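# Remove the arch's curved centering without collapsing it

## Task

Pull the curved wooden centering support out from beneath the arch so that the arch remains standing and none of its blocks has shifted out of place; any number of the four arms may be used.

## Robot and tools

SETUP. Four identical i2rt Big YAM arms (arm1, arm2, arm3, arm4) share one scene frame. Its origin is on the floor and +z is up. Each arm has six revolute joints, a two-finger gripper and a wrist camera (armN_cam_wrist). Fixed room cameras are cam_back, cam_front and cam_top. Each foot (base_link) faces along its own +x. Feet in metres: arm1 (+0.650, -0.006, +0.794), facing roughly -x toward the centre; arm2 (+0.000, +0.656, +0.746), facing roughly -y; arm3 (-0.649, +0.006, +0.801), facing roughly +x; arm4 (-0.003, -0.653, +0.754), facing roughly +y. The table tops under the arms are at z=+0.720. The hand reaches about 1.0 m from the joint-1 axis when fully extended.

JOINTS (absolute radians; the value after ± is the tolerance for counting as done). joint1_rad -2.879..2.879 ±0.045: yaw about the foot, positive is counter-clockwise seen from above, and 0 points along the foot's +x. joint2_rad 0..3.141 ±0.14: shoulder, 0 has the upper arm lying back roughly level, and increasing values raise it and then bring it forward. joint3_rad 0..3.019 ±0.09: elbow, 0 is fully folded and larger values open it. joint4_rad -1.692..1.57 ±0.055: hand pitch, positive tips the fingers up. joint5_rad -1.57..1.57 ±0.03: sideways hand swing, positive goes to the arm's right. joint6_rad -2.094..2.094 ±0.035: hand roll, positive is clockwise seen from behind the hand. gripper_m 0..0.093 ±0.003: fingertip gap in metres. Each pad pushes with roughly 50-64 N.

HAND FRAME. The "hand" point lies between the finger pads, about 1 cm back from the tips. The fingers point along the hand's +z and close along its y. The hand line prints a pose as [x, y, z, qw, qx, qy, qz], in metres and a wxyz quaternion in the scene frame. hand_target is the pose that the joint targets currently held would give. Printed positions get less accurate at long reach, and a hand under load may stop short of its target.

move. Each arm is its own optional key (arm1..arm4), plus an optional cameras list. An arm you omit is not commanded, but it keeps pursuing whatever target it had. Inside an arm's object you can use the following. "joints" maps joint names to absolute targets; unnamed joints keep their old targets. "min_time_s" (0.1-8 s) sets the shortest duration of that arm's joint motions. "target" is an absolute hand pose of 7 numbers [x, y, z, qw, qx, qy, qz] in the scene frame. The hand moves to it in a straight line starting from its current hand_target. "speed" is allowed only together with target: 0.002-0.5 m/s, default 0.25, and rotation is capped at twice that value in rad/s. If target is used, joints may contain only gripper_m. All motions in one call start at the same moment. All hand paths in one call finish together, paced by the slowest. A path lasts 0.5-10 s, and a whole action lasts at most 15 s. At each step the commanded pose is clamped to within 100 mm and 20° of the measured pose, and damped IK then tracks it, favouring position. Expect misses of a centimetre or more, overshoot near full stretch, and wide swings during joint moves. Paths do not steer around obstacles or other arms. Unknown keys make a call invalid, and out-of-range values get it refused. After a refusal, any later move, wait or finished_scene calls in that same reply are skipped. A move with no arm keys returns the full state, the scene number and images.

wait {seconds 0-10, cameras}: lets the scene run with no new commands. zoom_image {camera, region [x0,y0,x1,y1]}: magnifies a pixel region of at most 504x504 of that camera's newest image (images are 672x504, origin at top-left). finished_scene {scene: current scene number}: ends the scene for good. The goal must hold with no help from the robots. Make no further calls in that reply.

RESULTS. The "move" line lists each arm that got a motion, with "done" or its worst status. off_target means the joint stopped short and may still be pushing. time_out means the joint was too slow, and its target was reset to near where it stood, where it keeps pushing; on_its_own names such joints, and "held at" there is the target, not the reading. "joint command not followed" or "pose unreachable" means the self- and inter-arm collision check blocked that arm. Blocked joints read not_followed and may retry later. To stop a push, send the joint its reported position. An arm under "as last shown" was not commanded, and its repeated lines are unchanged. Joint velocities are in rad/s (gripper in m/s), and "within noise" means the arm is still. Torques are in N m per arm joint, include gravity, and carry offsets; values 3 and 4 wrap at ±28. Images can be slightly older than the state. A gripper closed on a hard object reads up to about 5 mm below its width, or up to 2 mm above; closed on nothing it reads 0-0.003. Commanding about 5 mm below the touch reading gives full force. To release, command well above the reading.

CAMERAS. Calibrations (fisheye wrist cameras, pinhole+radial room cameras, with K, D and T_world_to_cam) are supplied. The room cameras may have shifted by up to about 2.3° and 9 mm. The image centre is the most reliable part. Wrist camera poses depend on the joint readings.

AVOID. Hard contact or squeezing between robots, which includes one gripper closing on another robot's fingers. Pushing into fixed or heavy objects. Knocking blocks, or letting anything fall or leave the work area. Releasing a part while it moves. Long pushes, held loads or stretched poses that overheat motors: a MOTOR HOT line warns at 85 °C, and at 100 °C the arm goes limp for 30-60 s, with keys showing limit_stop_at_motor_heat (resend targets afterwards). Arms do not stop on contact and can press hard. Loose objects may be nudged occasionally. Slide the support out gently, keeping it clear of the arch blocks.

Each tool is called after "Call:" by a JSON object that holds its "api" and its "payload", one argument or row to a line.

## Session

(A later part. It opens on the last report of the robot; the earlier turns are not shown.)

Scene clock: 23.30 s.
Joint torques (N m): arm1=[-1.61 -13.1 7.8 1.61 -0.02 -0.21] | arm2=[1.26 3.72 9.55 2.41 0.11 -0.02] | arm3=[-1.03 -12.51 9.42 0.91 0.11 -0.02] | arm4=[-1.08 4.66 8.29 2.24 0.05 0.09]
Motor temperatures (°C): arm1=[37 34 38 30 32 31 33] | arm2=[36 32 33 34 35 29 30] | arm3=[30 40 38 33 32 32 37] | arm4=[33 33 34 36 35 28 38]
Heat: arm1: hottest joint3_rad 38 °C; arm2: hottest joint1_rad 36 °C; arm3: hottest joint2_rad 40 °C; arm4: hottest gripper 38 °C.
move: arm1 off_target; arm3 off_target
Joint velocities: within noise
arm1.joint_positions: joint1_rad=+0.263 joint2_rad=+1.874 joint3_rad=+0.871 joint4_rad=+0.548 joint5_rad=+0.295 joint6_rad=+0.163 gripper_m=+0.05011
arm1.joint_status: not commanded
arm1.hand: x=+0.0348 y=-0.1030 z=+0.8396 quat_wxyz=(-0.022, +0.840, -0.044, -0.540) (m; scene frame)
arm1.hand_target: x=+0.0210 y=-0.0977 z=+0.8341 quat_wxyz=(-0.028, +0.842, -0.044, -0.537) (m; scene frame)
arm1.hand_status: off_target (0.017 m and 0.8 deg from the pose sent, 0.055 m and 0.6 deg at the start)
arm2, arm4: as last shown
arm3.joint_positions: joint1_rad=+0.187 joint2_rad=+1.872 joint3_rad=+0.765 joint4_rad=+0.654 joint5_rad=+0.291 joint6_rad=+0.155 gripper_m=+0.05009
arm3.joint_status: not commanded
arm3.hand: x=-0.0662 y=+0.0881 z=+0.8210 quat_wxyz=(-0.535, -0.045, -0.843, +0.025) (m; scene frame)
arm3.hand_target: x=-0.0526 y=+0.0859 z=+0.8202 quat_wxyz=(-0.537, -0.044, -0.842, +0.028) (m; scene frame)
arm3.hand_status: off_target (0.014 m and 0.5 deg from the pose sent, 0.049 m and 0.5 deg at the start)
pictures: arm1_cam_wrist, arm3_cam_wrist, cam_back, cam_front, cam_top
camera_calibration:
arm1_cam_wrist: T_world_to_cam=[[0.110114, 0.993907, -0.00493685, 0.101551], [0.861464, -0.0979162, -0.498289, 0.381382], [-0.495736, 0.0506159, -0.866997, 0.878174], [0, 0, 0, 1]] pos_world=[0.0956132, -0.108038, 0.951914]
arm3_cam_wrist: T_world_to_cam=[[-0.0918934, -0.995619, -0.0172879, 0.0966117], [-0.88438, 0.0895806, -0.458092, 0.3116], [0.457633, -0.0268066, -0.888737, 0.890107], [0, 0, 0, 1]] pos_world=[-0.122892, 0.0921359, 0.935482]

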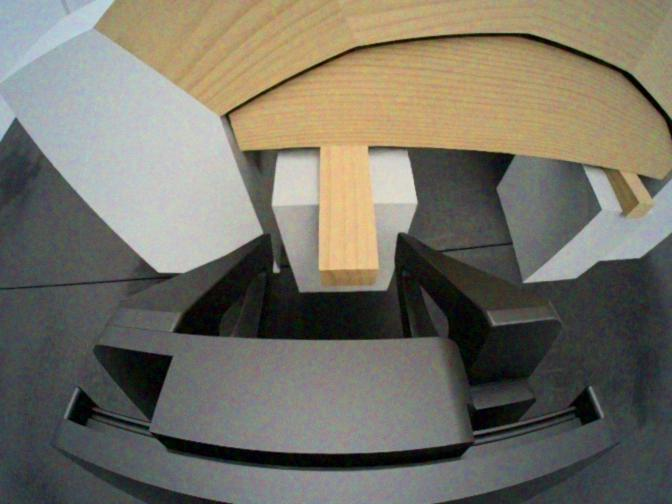

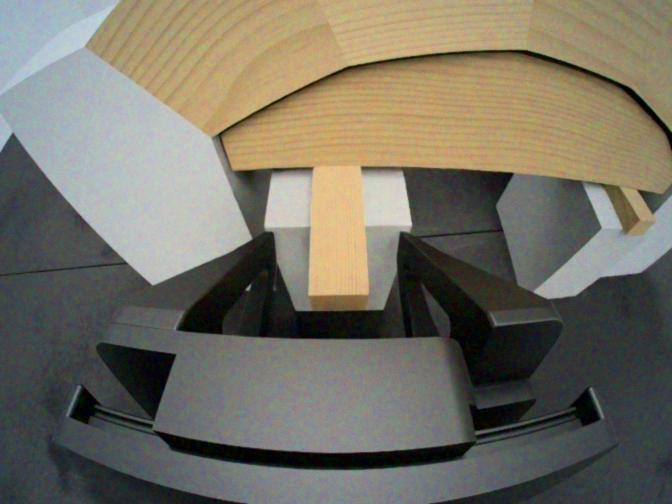

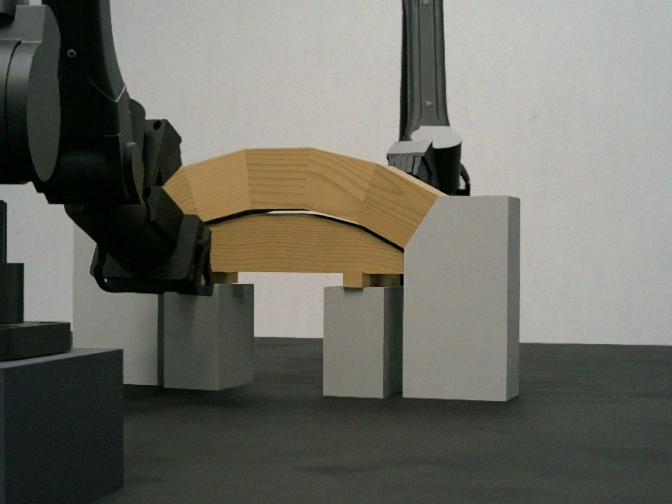

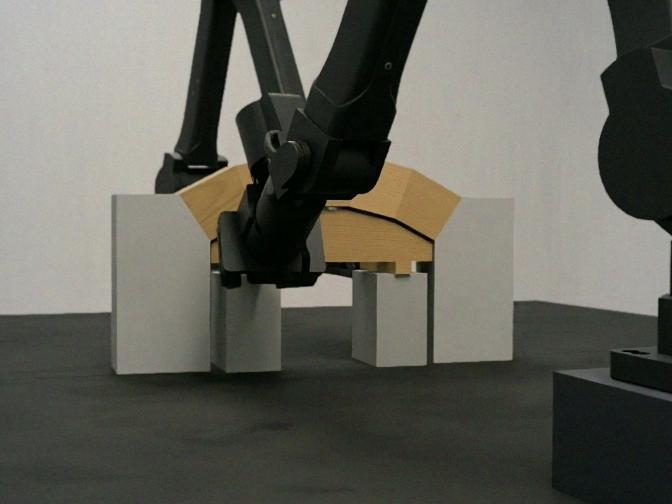

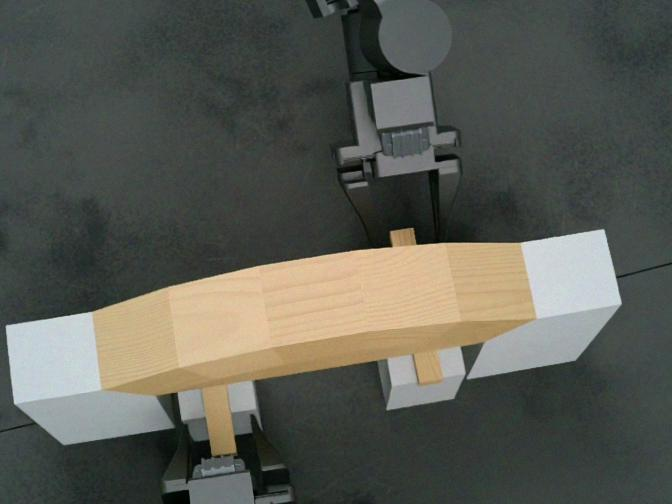

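Call:
{"api": "move", "payload": {
  "arm1": {"target": [0.018, -0.092, 0.833, 0.0281, -0.8422, 0.0441, 0.5366], "speed": 0.05, "joints": {"gripper_m": 0.026}},
  "arm3": {"joints": {"gripper_m": 0.026}},
  "cameras": ["arm3_cam_wrist", "arm1_cam_wrist"]
}}

Scene clock: 24.53 s.
Joint torques (N m): arm1=[-1.49 -12.57 7.9 1.73 -0.03 -0.2] | arm2=[1.08 3.96 9.47 2.47 0.1 -0.02] | arm3=[-0.85 -12.57 9.33 0.88 0.11 -0.04] | arm4=[-1.14 4.19 8.29 2.3 0.04 0.06]
Motor temperatures (°C): arm1=[37 34 38 30 32 31 33] | arm2=[36 32 33 34 35 29 30] | arm3=[30 40 38 33 32 32 37] | arm4=[33 33 34 36 35 28 38]
Heat: arm1: hottest joint3_rad 38 °C; arm2: hottest joint1_rad 36 °C; arm3: hottest joint2_rad 40 °C; arm4: hottest gripper 38 °C.
move: arm1 off_target; arm3 done
Joint velocities: within noise
arm1.joint_positions: joint1_rad=+0.250 joint2_rad=+1.878 joint3_rad=+0.871 joint4_rad=+0.548 joint5_rad=+0.284 joint6_rad=+0.157 gripper_m=+0.02611
arm1.joint_status: all done
arm1.hand: x=+0.0338 y=-0.0972 z=+0.8370 quat_wxyz=(-0.023, +0.842, -0.044, -0.538) (m; scene frame)
arm1.hand_target: x=+0.0189 y=-0.0918 z=+0.8332 quat_wxyz=(-0.028, +0.842, -0.044, -0.537) (m; scene frame)
arm1.hand_status: off_target (0.017 m and 0.7 deg from the pose sent, 0.021 m and 0.8 deg at the start)
arm2, arm4: as last shown
arm3.joint_positions: joint1_rad=+0.187 joint2_rad=+1.872 joint3_rad=+0.765 joint4_rad=+0.654 joint5_rad=+0.291 joint6_rad=+0.154 gripper_m=+0.02609
arm3.joint_status: all done
arm3.hand: x=-0.0662 y=+0.0881 z=+0.8210 quat_wxyz=(-0.535, -0.045, -0.843, +0.025) (m; scene frame)
arm3.hand_target: x=-0.0527 y=+0.0858 z=+0.8201 quat_wxyz=(-0.537, -0.044, -0.842, +0.028) (m; scene frame)
arm3.hand_status: not commanded
pictures: arm1_cam_wrist, arm3_cam_wrist
camera_calibration:
arm1_cam_wrist: T_world_to_cam=[[0.109939, 0.993934, -0.00287233, 0.0941229], [0.864101, -0.0970057, -0.493883, 0.377932], [-0.491165, 0.0518151, -0.869524, 0.877147], [0, 0, 0, 1]] pos_world=[0.0939049, -0.10234, 0.949624]
arm3_cam_wrist: T_world_to_cam=[[-0.0917678, -0.995637, -0.0168777, 0.0963461], [-0.884397, 0.0892806, -0.458117, 0.311641], [0.457626, -0.0271139, -0.888731, 0.890132], [0, 0, 0, 1]] pos_world=[-0.122892, 0.0922372, 0.935482]

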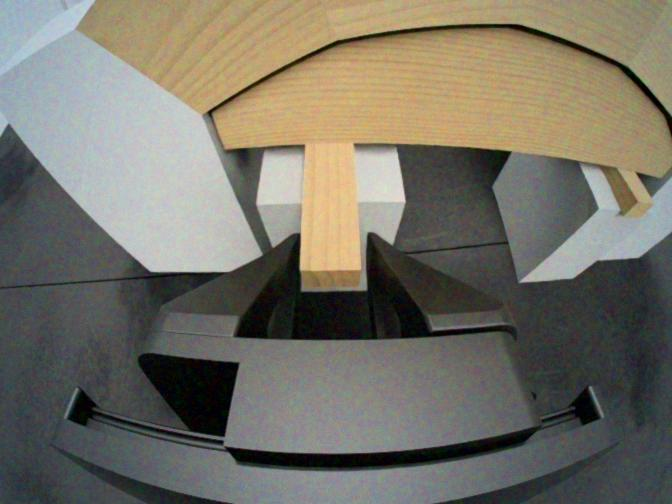

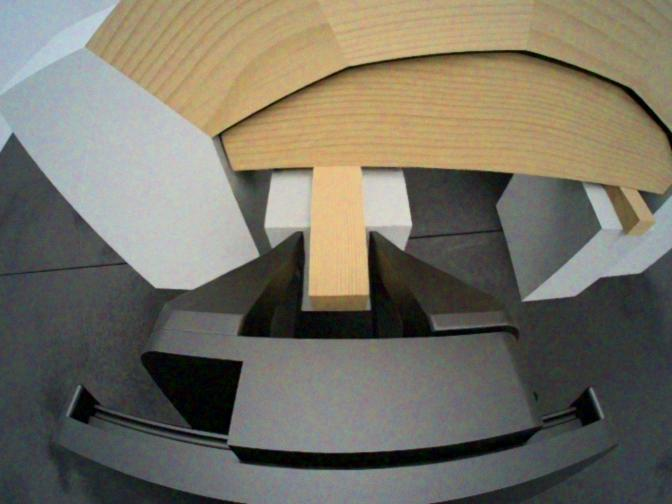

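Call:
{"api": "move", "payload": {
  "arm1": {"joints": {"gripper_m": 0.012}},
  "arm3": {"joints": {"gripper_m": 0.012}},
  "cameras": ["arm3_cam_wrist", "arm1_cam_wrist", "cam_back"]
}}

Scene clock: 25.13 s.
Joint torques (N m): arm1=[-1.49 -12.51 7.97 1.77 0.02 -0.22] | arm2=[1.03 3.72 9.51 2.43 0.11 -0.04] | arm3=[-0.97 -12.57 9.31 0.88 0.09 -0.01] | arm4=[-0.44 4.89 8.36 2.32 0.07 0.08]
Motor temperatures (°C): arm1=[37 34 38 30 32 31 33] | arm2=[36 32 33 34 35 29 30] | arm3=[30 40 38 33 32 32 37] | arm4=[33 33 34 36 35 28 38]
Heat: arm1: hottest joint3_rad 38 °C; arm2: hottest joint1_rad 36 °C; arm3: hottest joint2_rad 40 °C; arm4: hottest gripper 38 °C.
move: arm1 off_target; arm3 off_target
Joint velocities: within noise
arm1.joint_positions: joint1_rad=+0.250 joint2_rad=+1.878 joint3_rad=+0.871 joint4_rad=+0.548 joint5_rad=+0.283 joint6_rad=+0.155 gripper_m=+0.01740
arm1.joint_status: gripper_m off_target (ended at +0.01743, target +0.01200)
arm1.hand: x=+0.0338 y=-0.0974 z=+0.8370 quat_wxyz=(-0.022, +0.842, -0.043, -0.538) (m; scene frame)
arm1.hand_target: x=+0.0189 y=-0.0918 z=+0.8332 quat_wxyz=(-0.028, +0.842, -0.044, -0.537) (m; scene frame)
arm1.hand_status: not commanded
arm2, arm4: as last shown
arm3.joint_positions: joint1_rad=+0.187 joint2_rad=+1.872 joint3_rad=+0.765 joint4_rad=+0.654 joint5_rad=+0.291 joint6_rad=+0.152 gripper_m=+0.01764
arm3.joint_status: gripper_m off_target (ended at +0.01767, target +0.01200)
arm3.hand: x=-0.0662 y=+0.0881 z=+0.8210 quat_wxyz=(-0.535, -0.044, -0.843, +0.025) (m; scene frame)
arm3.hand_target: x=-0.0527 y=+0.0858 z=+0.8201 quat_wxyz=(-0.537, -0.044, -0.842, +0.028) (m; scene frame)
arm3.hand_status: not commanded
pictures: arm1_cam_wrist, arm3_cam_wrist, cam_back
camera_calibration:
arm1_cam_wrist: T_world_to_cam=[[0.108408, 0.994104, -0.0023205, 0.0939564], [0.864392, -0.0954148, -0.493683, 0.377858], [-0.490993, 0.0515131, -0.869639, 0.87722], [0, 0, 0, 1]] pos_world=[0.0939055, -0.102537, 0.949625]
arm3_cam_wrist: T_world_to_cam=[[-0.0909933, -0.995736, -0.0151786, 0.094966], [-0.884574, 0.0878174, -0.458057, 0.31169], [0.457437, -0.0282535, -0.888793, 0.890275], [0, 0, 0, 1]] pos_world=[-0.12289, 0.0923426, 0.935484]

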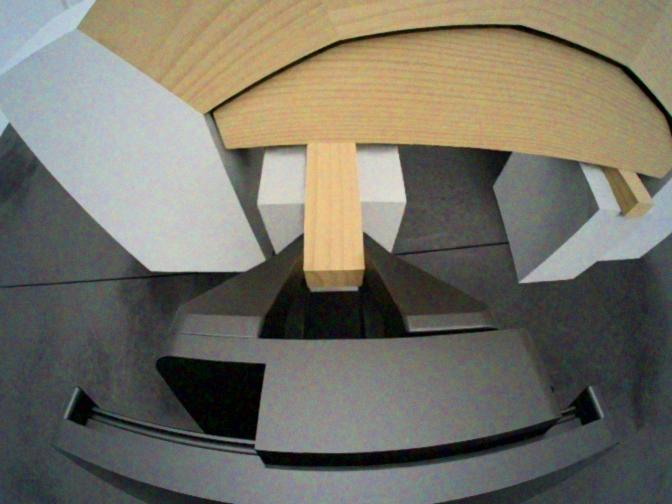

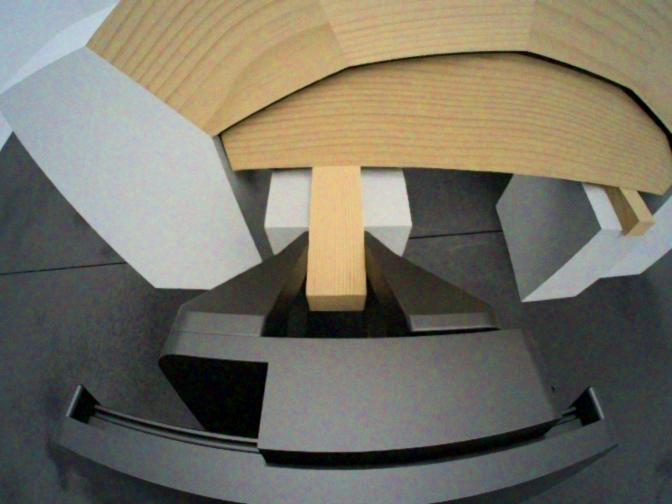

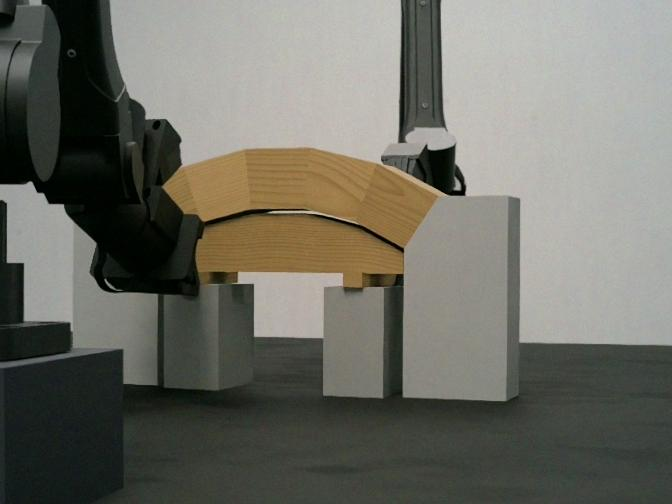

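Call:
{"api": "move", "payload": {
  "arm3": {"target": [-0.085, 0.089, 0.820, 0.5366, 0.0441, 0.8422, -0.0281], "speed": 0.03},
  "arm1": {"target": [0.051, -0.095, 0.834, 0.0281, -0.8422, 0.0441, 0.5366], "speed": 0.03},
  "cameras": ["arm3_cam_wrist", "arm1_cam_wrist", "cam_back", "cam_top"]
}}

Scene clock: 27.13 s.
Joint torques (N m): arm1=[0.03 -15.15 3.41 2.88 0.29 -0.1] | arm2=[1.2 3.9 9.54 2.44 0.09 -0.01] | arm3=[0.5 -14.8 4.55 1.69 0.37 0.11] | arm4=[-1.2 4.72 8.35 2.35 0.08 0.07]
Motor temperatures (°C): arm1=[37 34 38 30 32 31 34] | arm2=[36 32 34 34 35 29 30] | arm3=[30 40 38 33 32 32 37] | arm4=[33 33 34 36 35 28 37]
Heat: arm1: hottest joint3_rad 38 °C; arm2: hottest joint1_rad 36 °C; arm3: hottest joint2_rad 40 °C; arm4: hottest gripper 37 °C.
move: arm1 done; arm3 done
Joint velocities: within noise
arm1.joint_positions: joint1_rad=+0.250 joint2_rad=+1.866 joint3_rad=+0.842 joint4_rad=+0.561 joint5_rad=+0.295 joint6_rad=+0.155 gripper_m=+0.01740
arm1.joint_status: not commanded
arm1.hand: x=+0.0440 y=-0.0929 z=+0.8350 quat_wxyz=(-0.028, +0.842, -0.046, -0.536) (m; scene frame)
arm1.hand_target: x=+0.0509 y=-0.0950 z=+0.8340 quat_wxyz=(-0.028, +0.842, -0.044, -0.537) (m; scene frame)
arm1.hand_status: done (0.007 m and 0.2 deg from the pose sent, 0.018 m and 0.7 deg at the start)
arm2, arm4: as last shown
arm3.joint_positions: joint1_rad=+0.191 joint2_rad=+1.861 joint3_rad=+0.727 joint4_rad=+0.678 joint5_rad=+0.306 joint6_rad=+0.152 gripper_m=+0.01764
arm3.joint_status: not commanded
arm3.hand: x=-0.0797 y=+0.0847 z=+0.8183 quat_wxyz=(-0.535, -0.046, -0.843, +0.031) (m; scene frame)
arm3.hand_target: x=-0.0848 y=+0.0890 z=+0.8201 quat_wxyz=(-0.537, -0.044, -0.842, +0.028) (m; scene frame)
arm3.hand_status: done (0.007 m and 0.4 deg from the pose sent, 0.019 m and 0.4 deg at the start)
pictures: arm1_cam_wrist, arm3_cam_wrist, cam_back, cam_top
camera_calibration:
arm1_cam_wrist: T_world_to_cam=[[0.119314, 0.992847, 0.00440151, 0.0822156], [0.865047, -0.101778, -0.491259, 0.365807], [-0.487297, 0.0624215, -0.871002, 0.882297], [0, 0, 0, 1]] pos_world=[0.103692, -0.0994708, 0.947827]
arm3_cam_wrist: T_world_to_cam=[[-0.100286, -0.994928, -0.00776452, 0.0834864], [-0.88424, 0.0927007, -0.457741, 0.298215], [0.456139, -0.0390391, -0.889052, 0.895042], [0, 0, 0, 1]] pos_world=[-0.136198, 0.0903598, 0.932892]

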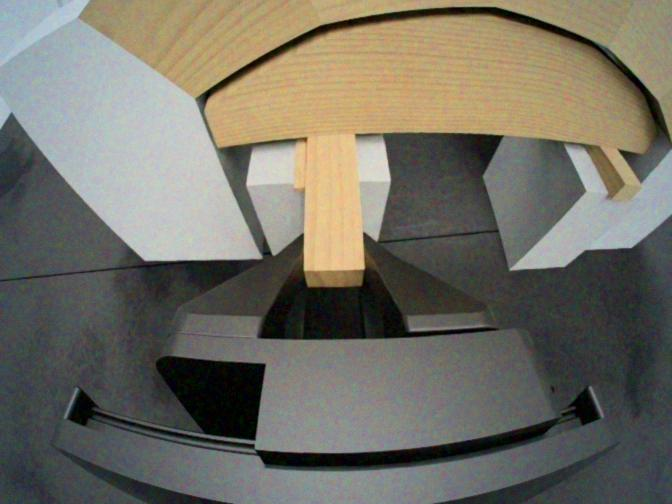

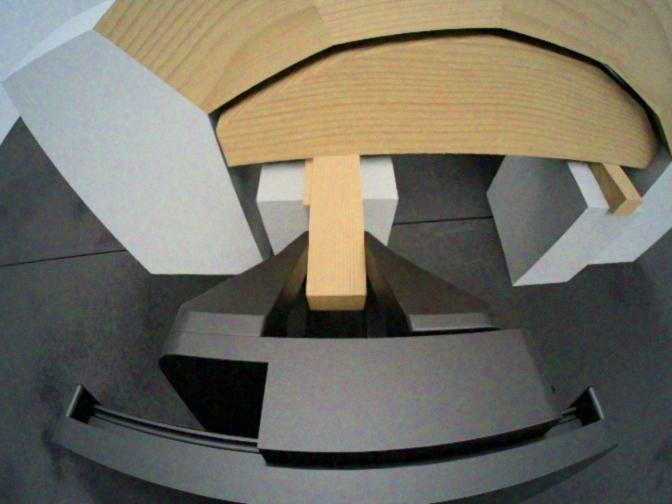

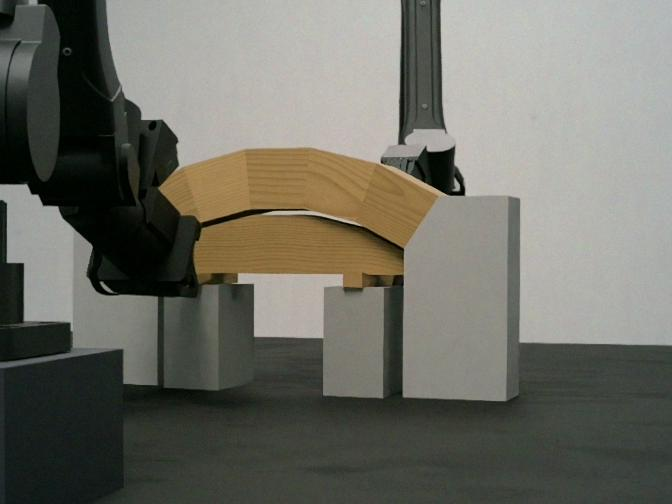

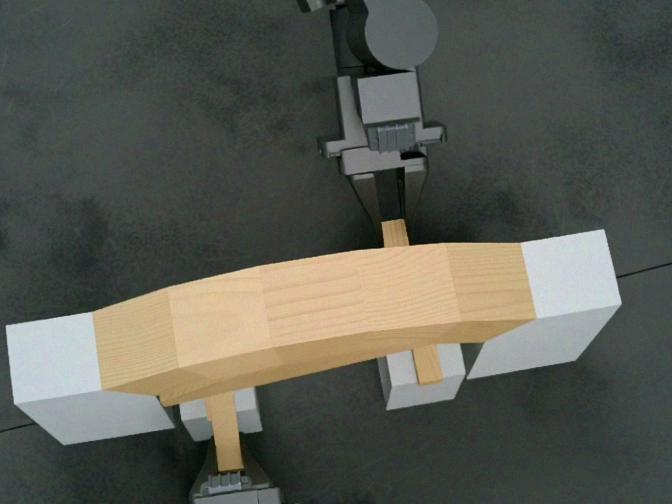

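Call:
{"api": "move", "payload": {
  "arm1": {"joints": {"gripper_m": 0.045}}
}}

Call:
{"api": "move", "payload": {
  "arm1": {"target": [0.115, -0.105, 0.845, 0.0281, -0.8422, 0.0441, 0.5366], "speed": 0.1},
  "cameras": ["arm3_cam_wrist", "arm1_cam_wrist", "cam_back", "cam_top", "cam_front"]
}}

Scene clock: 29.17 s.
Joint torques (N m): arm1=[0.09 -15.15 3.88 2.92 0.22 -0.1] | arm2=[1.03 3.66 9.51 2.44 0.09 -0.03] | arm3=[0.56 -14.97 4.53 1.7 0.36 0.11] | arm4=[-0.85 4.48 8.23 2.24 0.06 0.1]
Motor temperatures (°C): arm1=[37 34 38 30 32 31 34] | arm2=[36 32 34 34 35 29 30] | arm3=[30 40 38 33 32 32 37] | arm4=[33 33 34 36 35 28 37]
Heat: arm1: hottest joint3_rad 38 °C; arm2: hottest joint1_rad 36 °C; arm3: hottest joint2_rad 40 °C; arm4: hottest gripper 37 °C.
move: arm1 done
Joint velocities: within noise
arm1.joint_positions: joint1_rad=+0.250 joint2_rad=+1.866 joint3_rad=+0.833 joint4_rad=+0.561 joint5_rad=+0.297 joint6_rad=+0.155 gripper_m=+0.04485
arm1.joint_status: all done
arm1.hand: x=+0.0476 y=-0.0918 z=+0.8315 quat_wxyz=(-0.030, +0.845, -0.046, -0.533) (m; scene frame)
arm1.hand_target: x=+0.0509 y=-0.0950 z=+0.8339 quat_wxyz=(-0.028, +0.842, -0.044, -0.537) (m; scene frame)
arm1.hand_status: not commanded
arm2, arm3, arm4: as last shown
arm3.hand_target: x=-0.0848 y=+0.0890 z=+0.8200 quat_wxyz=(-0.537, -0.044, -0.842, +0.028) (m; scene frame)
pictures: none

Scene clock: 30.43 s.
Joint torques (N m): arm1=[0.67 -13.39 3.51 3.33 0.26 0.05] | arm2=[1.2 3.72 9.51 2.51 0.09 -0.02] | arm3=[0.62 -14.86 4.52 1.69 0.36 0.11] | arm4=[-0.73 4.54 8.29 2.3 0.06 0.09]
Motor temperatures (°C): arm1=[37 35 38 30 32 31 34] | arm2=[36 32 34 34 35 29 30] | arm3=[30 40 38 33 32 32 37] | arm4=[33 33 34 36 35 28 37]
Heat: arm1: hottest joint3_rad 38 °C; arm2: hottest joint1_rad 36 °C; arm3: hottest joint2_rad 40 °C; arm4: hottest gripper 37 °C.
move: arm1 off_target
Joint velocities: within noise
arm1.joint_positions: joint1_rad=+0.304 joint2_rad=+1.747 joint3_rad=+0.665 joint4_rad=+0.580 joint5_rad=+0.351 joint6_rad=+0.174 gripper_m=+0.04492
arm1.joint_status: not commanded
arm1.hand: x=+0.1121 y=-0.0976 z=+0.8357 quat_wxyz=(-0.038, +0.849, -0.043, -0.525) (m; scene frame)
arm1.hand_target: x=+0.1149 y=-0.1049 z=+0.8449 quat_wxyz=(-0.028, +0.842, -0.044, -0.536) (m; scene frame)
arm1.hand_status: off_target (0.012 m and 1.9 deg from the pose sent, 0.070 m and 0.6 deg at the start)
arm2.joint_positions: joint1_rad=-0.491 joint2_rad=+0.571 joint3_rad=+1.396 joint4_rad=-1.145 joint5_rad=+0.158 joint6_rad=+0.378 gripper_m=+0.09396
arm2.joint_status: not commanded
arm2.hand: x=-0.1424 y=+0.4717 z=+1.3418 quat_wxyz=(-0.330, -0.780, -0.216, +0.486) (m; scene frame)
arm2.hand_target: x=-0.1404 y=+0.4751 z=+1.3501 quat_wxyz=(-0.336, -0.774, -0.213, +0.492) (m; scene frame)
arm2.hand_status: not commanded
arm3: as last shown
arm4.joint_positions: joint1_rad=-0.377 joint2_rad=+0.615 joint3_rad=+1.493 joint4_rad=-1.274 joint5_rad=+0.157 joint6_rad=-0.616 gripper_m=+0.09396
arm4.joint_status: not commanded
arm4.hand: x=+0.0978 y=-0.4603 z=+1.3602 quat_wxyz=(-0.554, +0.623, -0.545, -0.090) (m; scene frame)
arm4.hand_target: x=+0.0963 y=-0.4637 z=+1.3683 quat_wxyz=(-0.562, +0.618, -0.542, -0.093) (m; scene frame)
arm4.hand_status: not commanded
pictures: arm1_cam_wrist, arm3_cam_wrist, cam_back, cam_front, cam_top
camera_calibration:
arm1_cam_wrist: T_world_to_cam=[[0.124064, 0.991945, 0.0255544, 0.0604523], [0.877863, -0.0977178, -0.468837, 0.286976], [-0.462563, 0.0805993, -0.882915, 0.925424], [0, 0, 0, 1]] pos_world=[0.168642, -0.106511, 0.95007]
arm3_cam_wrist: T_world_to_cam=[[-0.100286, -0.994928, -0.00776452, 0.0834864], [-0.88424, 0.0927007, -0.457741, 0.298215], [0.456139, -0.0390391, -0.889052, 0.895042], [0, 0, 0, 1]] pos_world=[-0.136198, 0.0903598, 0.932892]

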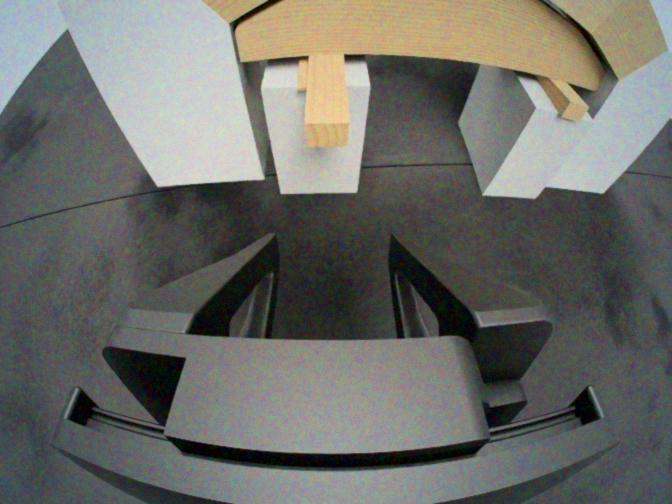

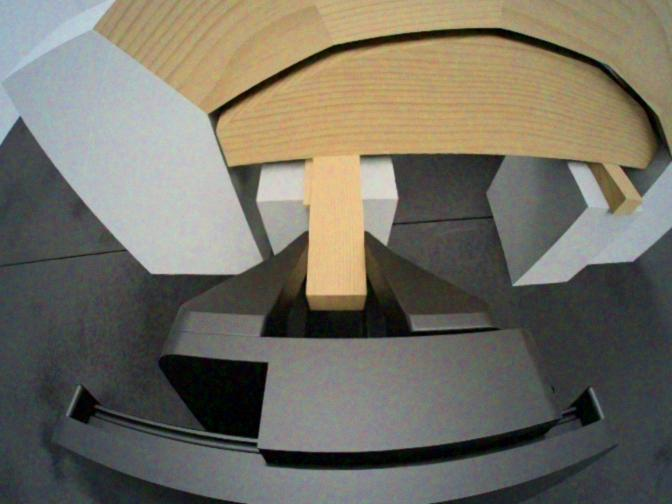

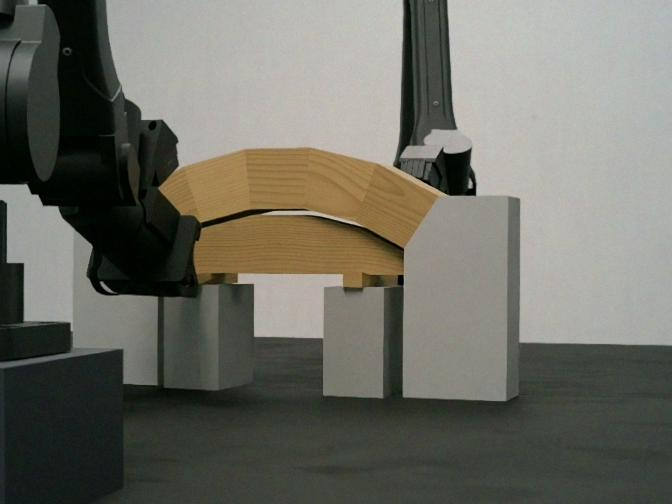

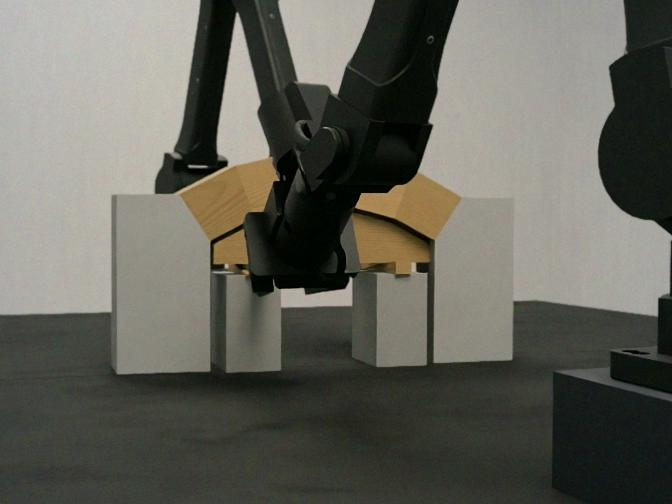

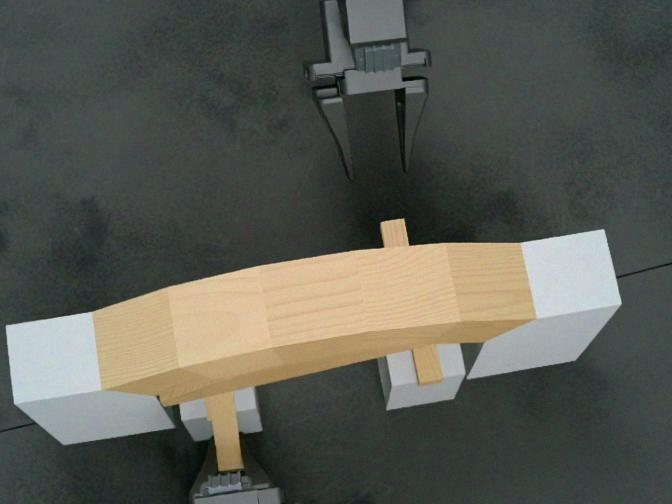

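Call:
{"api": "move", "payload": {
  "arm1": {"target": [0.115, -0.035, 0.855, 0.0336, -0.7649, 0.0401, 0.6419], "speed": 0.12, "joints": {"gripper_m": 0.0}}
}}

Call:
{"api": "move", "payload": {
  "arm1": {"target": [0.03, -0.03, 0.855, 0.0336, -0.7649, 0.0401, 0.6419], "speed": 0.06},
  "cameras": ["arm1_cam_wrist", "cam_back", "cam_top", "cam_front"]
}}

Scene clock: 33.97 s.
Joint torques (N m): arm1=[-1.67 -9.35 2.47 3.56 -0.07 -0.23] | arm2=[1.2 3.66 9.54 2.47 0.11 -0.02] | arm3=[0.62 -14.86 4.55 1.72 0.37 0.11] | arm4=[-0.91 4.42 8.27 2.17 0.04 0.07]
Motor temperatures (°C): arm1=[37 35 38 30 32 31 34] | arm2=[36 32 34 33 35 29 30] | arm3=[30 40 38 33 32 32 38] | arm4=[33 33 34 36 35 28 37]
Heat: arm1: hottest joint3_rad 38 °C; arm2: hottest joint1_rad 36 °C; arm3: hottest joint2_rad 40 °C; arm4: hottest gripper 37 °C.
move: arm1 off_target
Joint velocities: within noise
arm1.joint_positions: joint1_rad=+0.166 joint2_rad=+1.838 joint3_rad=+0.565 joint4_rad=+1.101 joint5_rad=+0.229 joint6_rad=+0.062 gripper_m=+0.00014
arm1.joint_status: all done
arm1.hand: x=+0.1109 y=-0.0426 z=+0.8671 quat_wxyz=(-0.026, +0.761, -0.041, -0.647) (m; scene frame)
arm1.hand_target: x=+0.1152 y=-0.0352 z=+0.8552 quat_wxyz=(-0.033, +0.765, -0.040, -0.642) (m; scene frame)
arm1.hand_status: off_target (0.015 m and 1.2 deg from the pose sent, 0.066 m and 16.6 deg at the start)
arm2, arm3, arm4: as last shown
pictures: none

Scene clock: 35.97 s.
Joint torques (N m): arm1=[-1.67 -11.87 6.38 1.59 -0.1 -0.22] | arm2=[1.2 3.72 9.52 2.47 0.1 -0.02] | arm3=[0.62 -14.92 4.53 1.66 0.37 0.11] | arm4=[-1.49 4.37 8.35 2.25 0.07 0.09]
Motor temperatures (°C): arm1=[37 35 38 30 32 31 33] | arm2=[36 32 34 33 35 29 30] | arm3=[30 40 38 33 32 32 38] | arm4=[33 33 34 36 35 28 37]
Heat: arm1: hottest joint3_rad 38 °C; arm2: hottest joint1_rad 36 °C; arm3: hottest joint2_rad 40 °C; arm4: hottest gripper 37 °C.
move: arm1 off_target
Joint velocities: within noise
arm1.joint_positions: joint1_rad=+0.132 joint2_rad=+1.931 joint3_rad=+0.759 joint4_rad=+1.002 joint5_rad=+0.195 joint6_rad=+0.055 gripper_m=+0.00014
arm1.joint_status: not commanded
arm1.hand: x=+0.0421 y=-0.0376 z=+0.8639 quat_wxyz=(-0.026, +0.761, -0.040, -0.647) (m; scene frame)
arm1.hand_target: x=+0.0309 y=-0.0298 z=+0.8552 quat_wxyz=(-0.034, +0.765, -0.040, -0.642) (m; scene frame)
arm1.hand_status: off_target (0.017 m and 1.2 deg from the pose sent, 0.083 m and 1.2 deg at the start)
arm2, arm3, arm4: as last shown
pictures: arm1_cam_wrist, cam_back, cam_front, cam_top
camera_calibration:
arm1_cam_wrist: T_world_to_cam=[[0.107961, 0.994102, -0.0103096, 0.0405976], [0.6998, -0.0833571, -0.709458, 0.583459], [-0.706133, 0.0693793, -0.704672, 0.768904], [0, 0, 0, 1]] pos_world=[0.130261, -0.0450687, 0.956184]

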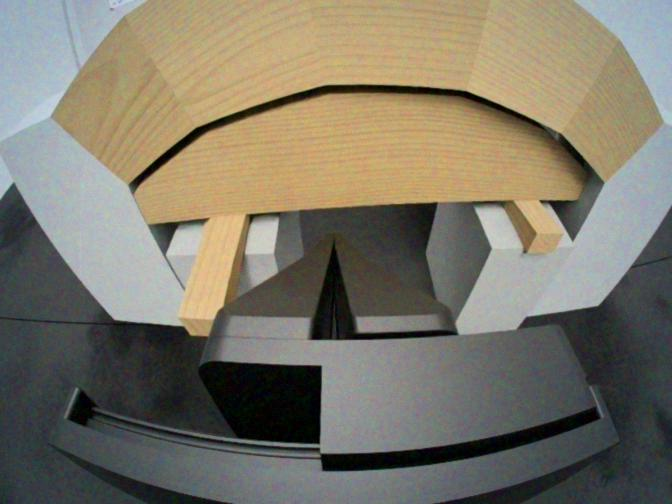

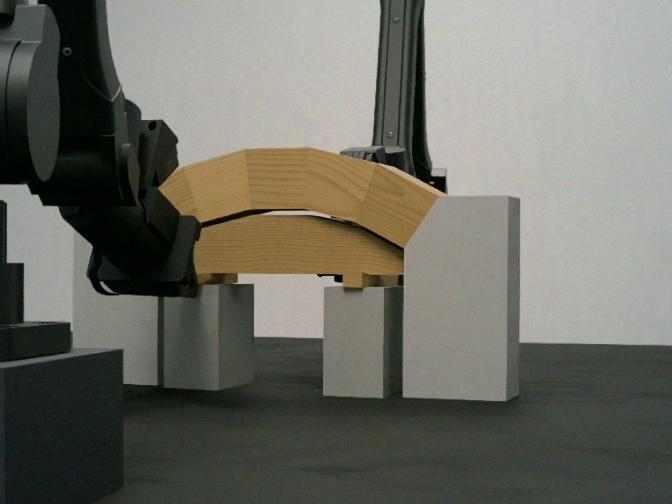

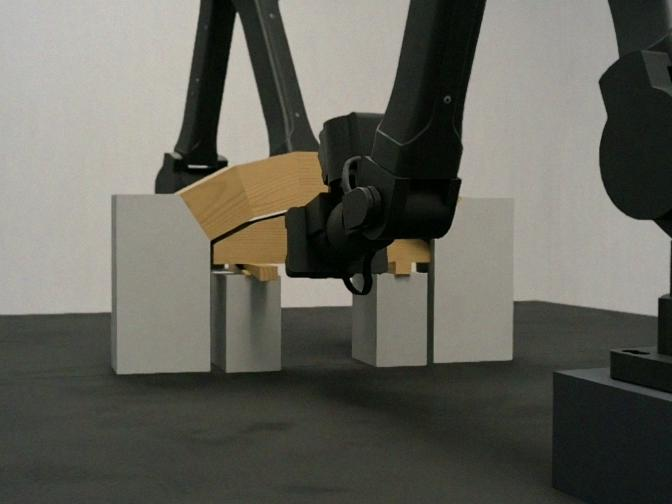

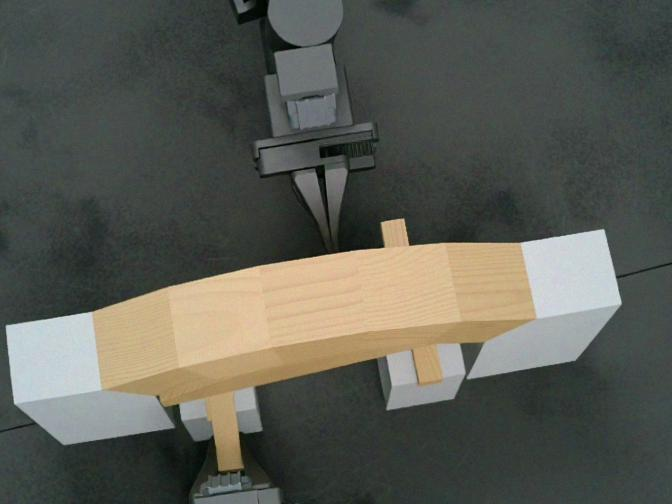

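Call:
{"api": "move", "payload": {
  "arm1": {"target": [-0.005, -0.03, 0.862, 0.0336, -0.7649, 0.0401, 0.6419], "speed": 0.04},
  "cameras": ["arm1_cam_wrist", "cam_back", "cam_top", "arm3_cam_wrist"]
}}

Scene clock: 37.57 s.
Joint torques (N m): arm1=[-1.73 -12.69 7.3 1.62 -0.1 -0.22] | arm2=[1.26 3.66 9.55 2.41 0.11 -0.02] | arm3=[0.56 -14.97 4.51 1.68 0.36 0.1] | arm4=[-1.14 4.37 8.35 2.28 0.07 0.1]
Motor temperatures (°C): arm1=[37 35 38 30 32 31 33] | arm2=[36 32 34 33 35 29 30] | arm3=[30 40 38 33 32 32 38] | arm4=[33 33 34 36 35 28 37]
Heat: arm1: hottest joint3_rad 38 °C; arm2: hottest joint1_rad 36 °C; arm3: hottest joint2_rad 40 °C; arm4: hottest gripper 37 °C.
move: arm1 off_target
Joint velocities: within noise
arm1.joint_positions: joint1_rad=+0.126 joint2_rad=+1.954 joint3_rad=+0.855 joint4_rad=+0.927 joint5_rad=+0.188 joint6_rad=+0.054 gripper_m=+0.00014
arm1.joint_status: not commanded
arm1.hand: x=+0.0093 y=-0.0384 z=+0.8702 quat_wxyz=(-0.026, +0.762, -0.040, -0.646) (m; scene frame)
arm1.hand_target: x=-0.0039 y=-0.0298 z=+0.8623 quat_wxyz=(-0.034, +0.765, -0.040, -0.642) (m; scene frame)
arm1.hand_status: off_target (0.018 m and 1.1 deg from the pose sent, 0.048 m and 1.2 deg at the start)
arm2, arm3, arm4: as last shown
pictures: arm1_cam_wrist, arm3_cam_wrist, cam_back, cam_top
camera_calibration:
arm1_cam_wrist: T_world_to_cam=[[0.107143, 0.994196, -0.00971752, 0.0444473], [0.701912, -0.0825588, -0.707463, 0.609163], [-0.704159, 0.0689788, -0.706684, 0.751961], [0, 0, 0, 1]] pos_world=[0.0971589, -0.0457669, 0.962791]
arm3_cam_wrist: T_world_to_cam=[[-0.100286, -0.994928, -0.00776452, 0.0834864], [-0.88424, 0.0927007, -0.457741, 0.298215], [0.456139, -0.0390391, -0.889052, 0.895042], [0, 0, 0, 1]] pos_world=[-0.136198, 0.0903598, 0.932892]

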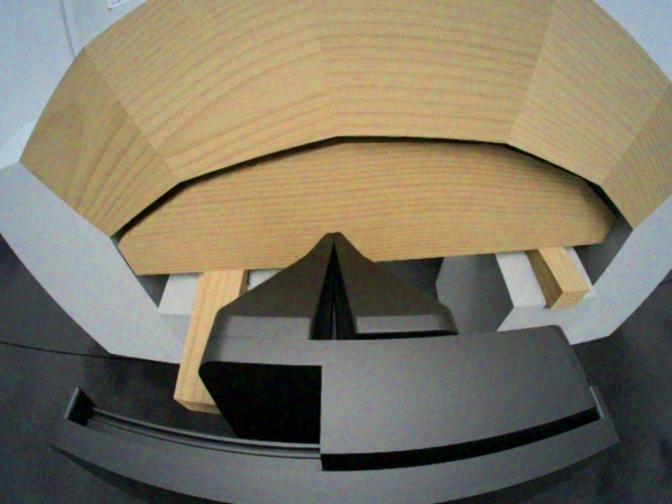

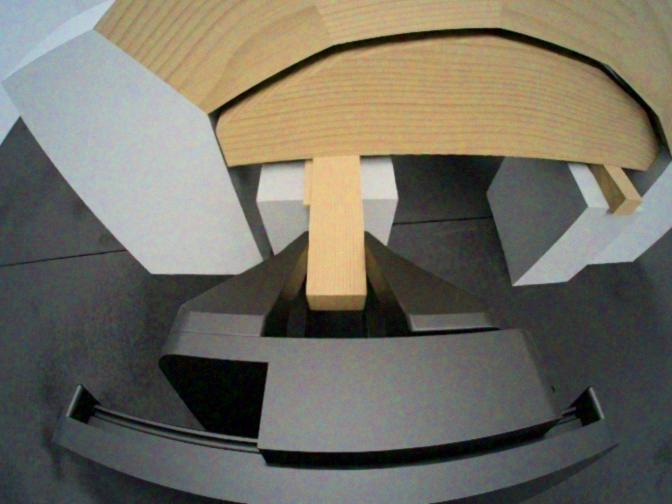

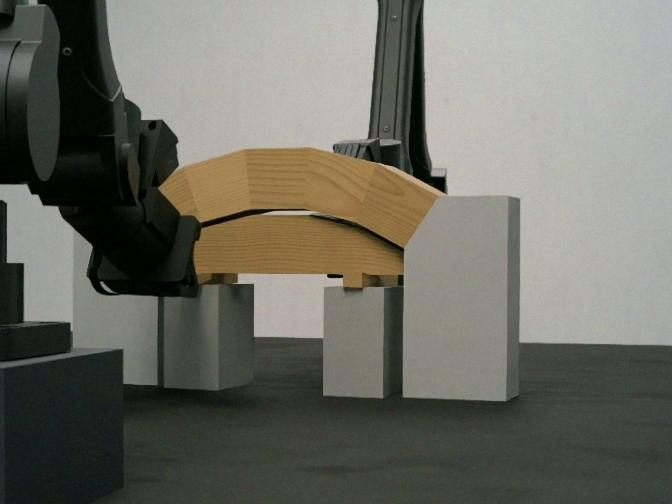

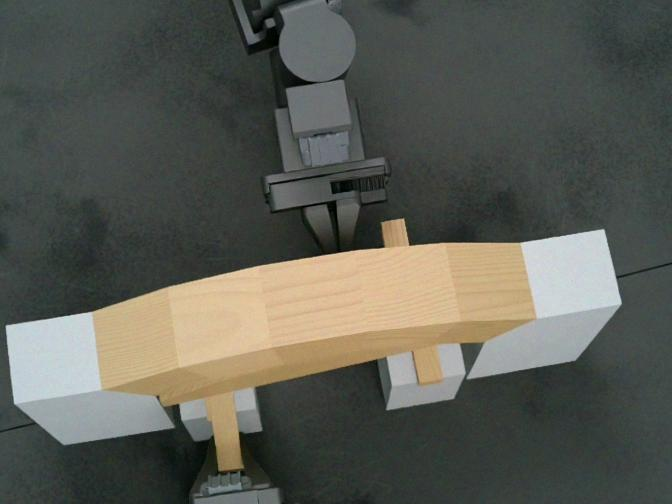

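Call:
{"api": "move", "payload": {
  "arm1": {"target": [-0.025, -0.028, 0.862, 0.0336, -0.7649, 0.0401, 0.6419], "speed": 0.03},
  "cameras": ["arm1_cam_wrist", "cam_top", "arm3_cam_wrist"]
}}

Scene clock: 42.17 s.
Joint torques (N m): arm1=[-1.85 -12.81 7.94 1.73 -0.05 -0.22] | arm2=[1.14 3.72 9.5 2.44 0.11 -0.01] | arm3=[0.44 -14.86 4.51 1.69 0.35 0.1] | arm4=[-1.14 4.66 8.27 2.26 0.05 0.07]
Motor temperatures (°C): arm1=[37 35 38 30 31 31 33] | arm2=[36 32 35 33 35 29 30] | arm3=[30 41 38 33 31 32 38] | arm4=[33 33 34 36 35 28 37]
Heat: arm1: hottest joint3_rad 38 °C; arm2: hottest joint1_rad 36 °C; arm3: hottest joint2_rad 41 °C; arm4: hottest gripper 37 °C.
move: arm1 off_target
Joint velocities: within noise
arm1.joint_positions: joint1_rad=+0.122 joint2_rad=+1.980 joint3_rad=+0.908 joint4_rad=+0.894 joint5_rad=+0.180 joint6_rad=+0.052 gripper_m=+0.00014
arm1.joint_status: not commanded
arm1.hand: x=-0.0083 y=-0.0390 z=+0.8685 quat_wxyz=(-0.024, +0.764, -0.038, -0.644) (m; scene frame)
arm1.hand_target: x=-0.0236 y=-0.0277 z=+0.8624 quat_wxyz=(-0.034, +0.765, -0.040, -0.642) (m; scene frame)
arm1.hand_status: off_target (0.021 m and 1.1 deg from the pose sent, 0.037 m and 1.1 deg at the start)
arm2, arm3, arm4: as last shown
arm3.hand: x=-0.0797 y=+0.0846 z=+0.8184 quat_wxyz=(-0.535, -0.046, -0.843, +0.031) (m; scene frame)
arm3.hand_target: x=-0.0848 y=+0.0889 z=+0.8199 quat_wxyz=(-0.537, -0.044, -0.842, +0.028) (m; scene frame)
pictures: arm1_cam_wrist, arm3_cam_wrist, cam_top
camera_calibration:
arm1_cam_wrist: T_world_to_cam=[[0.10259, 0.994686, -0.00869117, 0.0461569], [0.70598, -0.0789628, -0.703816, 0.617264], [-0.700763, 0.0660685, -0.710329, 0.741433], [0, 0, 0, 1]] pos_world=[0.0790572, -0.046156, 0.961503]
arm3_cam_wrist: T_world_to_cam=[[-0.100596, -0.994898, -0.00760733, 0.0831955], [-0.884166, 0.0929003, -0.457843, 0.298311], [0.456214, -0.039331, -0.889, 0.895027], [0, 0, 0, 1]] pos_world=[-0.136198, 0.0902602, 0.932892]

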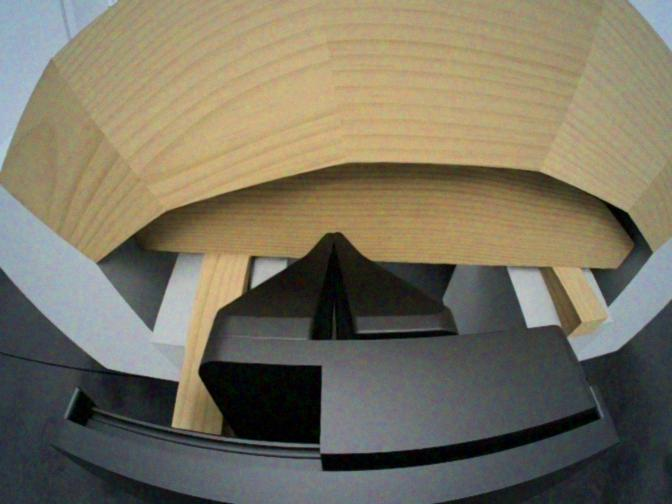

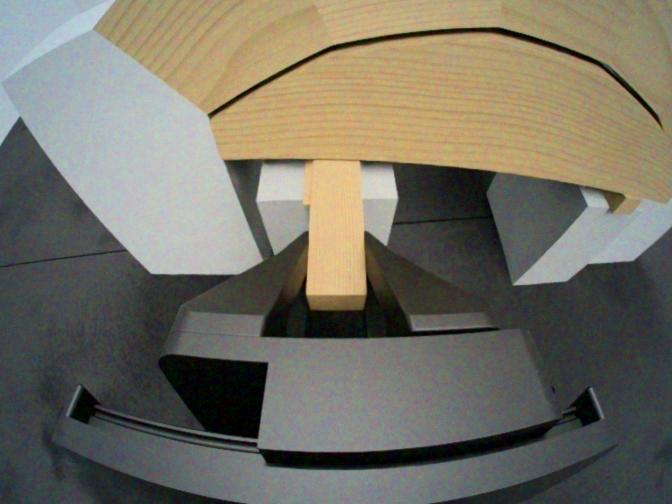

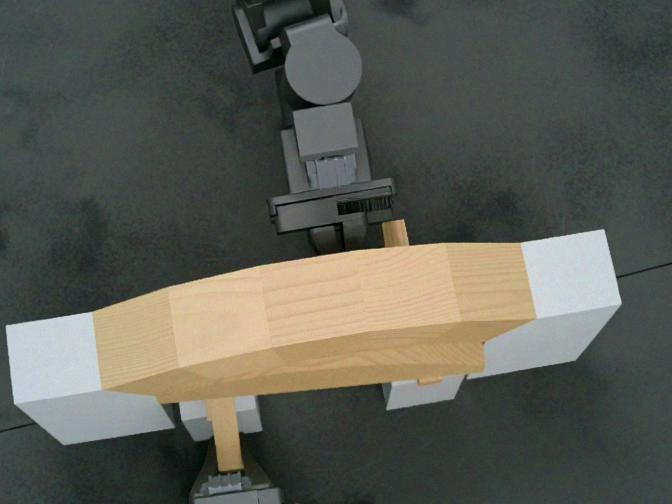

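Call:
{"api": "move", "payload": {
  "arm1": {"target": [0.01, -0.02, 0.862, 0.0336, -0.7649, 0.0401, 0.6419], "speed": 0.1}
}}

Call:
{"api": "move", "payload": {
  "arm1": {"target": [0.005, 0.042, 0.862, 0.0, -0.766, 0, 0.6428], "speed": 0.1},
  "cameras": ["arm1_cam_wrist", "cam_top"]
}}

Scene clock: 43.73 s.
Joint torques (N m): arm1=[-1.49 -16.44 3.44 3.58 -0.08 -0.22] | arm2=[1.14 3.84 9.57 2.43 0.1 -0.02] | arm3=[0.62 -14.86 4.55 1.66 0.34 0.11] | arm4=[-1.03 4.84 8.27 2.17 0.02 0.06]
Motor temperatures (°C): arm1=[37 35 39 30 31 31 33] | arm2=[36 32 35 33 35 29 30] | arm3=[30 41 38 33 31 32 38] | arm4=[33 33 35 36 35 28 37]
Heat: arm1: hottest joint3_rad 39 °C; arm2: hottest joint1_rad 36 °C; arm3: hottest joint2_rad 41 °C; arm4: hottest gripper 37 °C.
move: arm1 off_target
Joint velocities: within noise
arm1.joint_positions: joint1_rad=+0.105 joint2_rad=+1.981 joint3_rad=+0.863 joint4_rad=+0.911 joint5_rad=+0.170 joint6_rad=+0.050 gripper_m=+0.00014
arm1.joint_status: not commanded
arm1.hand: x=+0.0077 y=-0.0282 z=+0.8533 quat_wxyz=(-0.028, +0.773, -0.039, -0.633) (m; scene frame)
arm1.hand_target: x=+0.0100 y=-0.0200 z=+0.8618 quat_wxyz=(-0.034, +0.765, -0.040, -0.642) (m; scene frame)
arm1.hand_status: off_target (0.012 m and 1.5 deg from the pose sent, 0.027 m and 1.1 deg at the start)
arm2, arm3, arm4: as last shown
pictures: none

Scene clock: 45.13 s.
Joint torques (N m): arm1=[-0.62 -15.68 4.62 3.22 -0.13 -0.19] | arm2=[1.14 3.96 9.52 2.44 0.09 -0.03] | arm3=[0.44 -14.86 4.51 1.72 0.35 0.12] | arm4=[-1.44 4.01 8.25 2.25 0.06 0.08]
Motor temperatures (°C): arm1=[37 35 39 30 31 31 33] | arm2=[36 32 35 33 35 29 30] | arm3=[30 41 38 33 31 32 38] | arm4=[33 33 35 36 35 28 37]
Heat: arm1: hottest joint3_rad 39 °C; arm2: hottest joint1_rad 36 °C; arm3: hottest joint2_rad 41 °C; arm4: hottest gripper 37 °C.
move: arm1 done
Joint velocities: within noise
arm1.joint_positions: joint1_rad=-0.067 joint2_rad=+1.981 joint3_rad=+0.863 joint4_rad=+0.914 joint5_rad=-0.099 joint6_rad=+0.001 gripper_m=+0.00014
arm1.joint_status: not commanded
arm1.hand: x=+0.0075 y=+0.0360 z=+0.8544 quat_wxyz=(+0.006, +0.774, -0.002, -0.633) (m; scene frame)
arm1.hand_target: x=+0.0051 y=+0.0419 z=+0.8618 quat_wxyz=(+0.000, +0.766, +0.000, -0.643) (m; scene frame)
arm1.hand_status: done (0.010 m and 1.6 deg from the pose sent, 0.071 m and 5.7 deg at the start)
arm2, arm4: as last shown
arm3.joint_positions: joint1_rad=+0.191 joint2_rad=+1.861 joint3_rad=+0.727 joint4_rad=+0.678 joint5_rad=+0.306 joint6_rad=+0.152 gripper_m=+0.01764
arm3.joint_status: not commanded
arm3.hand: x=-0.0797 y=+0.0846 z=+0.8184 quat_wxyz=(-0.535, -0.046, -0.843, +0.031) (m; scene frame)
arm3.hand_target: x=-0.0848 y=+0.0889 z=+0.8199 quat_wxyz=(-0.537, -0.044, -0.842, +0.028) (m; scene frame)
arm3.hand_status: not commanded
pictures: arm1_cam_wrist, cam_top
camera_calibration:
arm1_cam_wrist: T_world_to_cam=[[0.00909377, 0.999914, -0.00943303, -0.0290565], [0.730166, -0.0130852, -0.683144, 0.581857], [-0.683209, -0.000675324, -0.730223, 0.756834], [0, 0, 0, 1]] pos_world=[0.0924875, 0.0371789, 0.949876]

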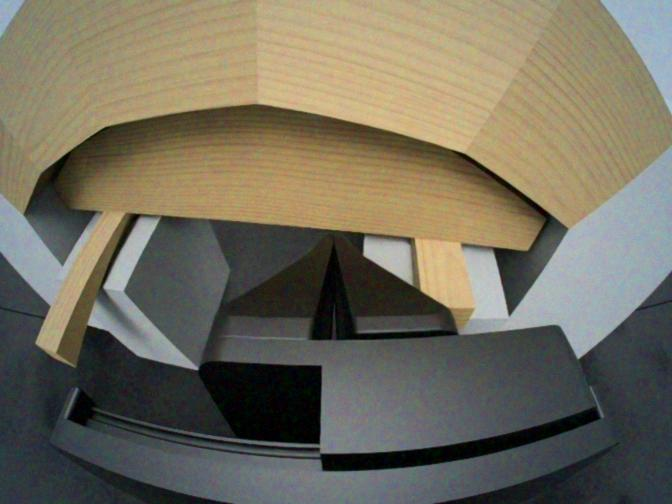

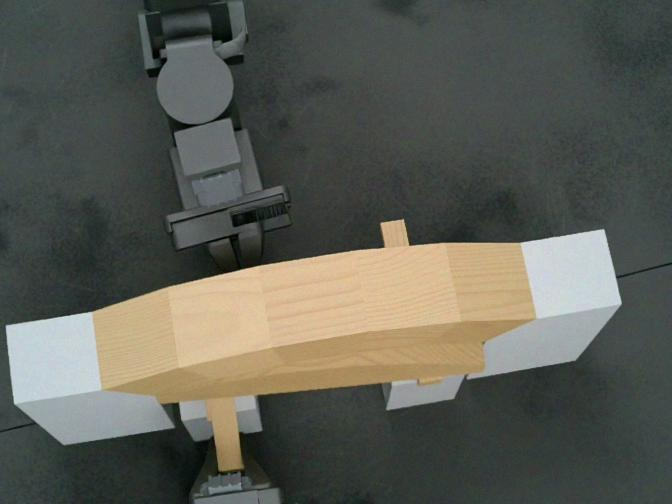

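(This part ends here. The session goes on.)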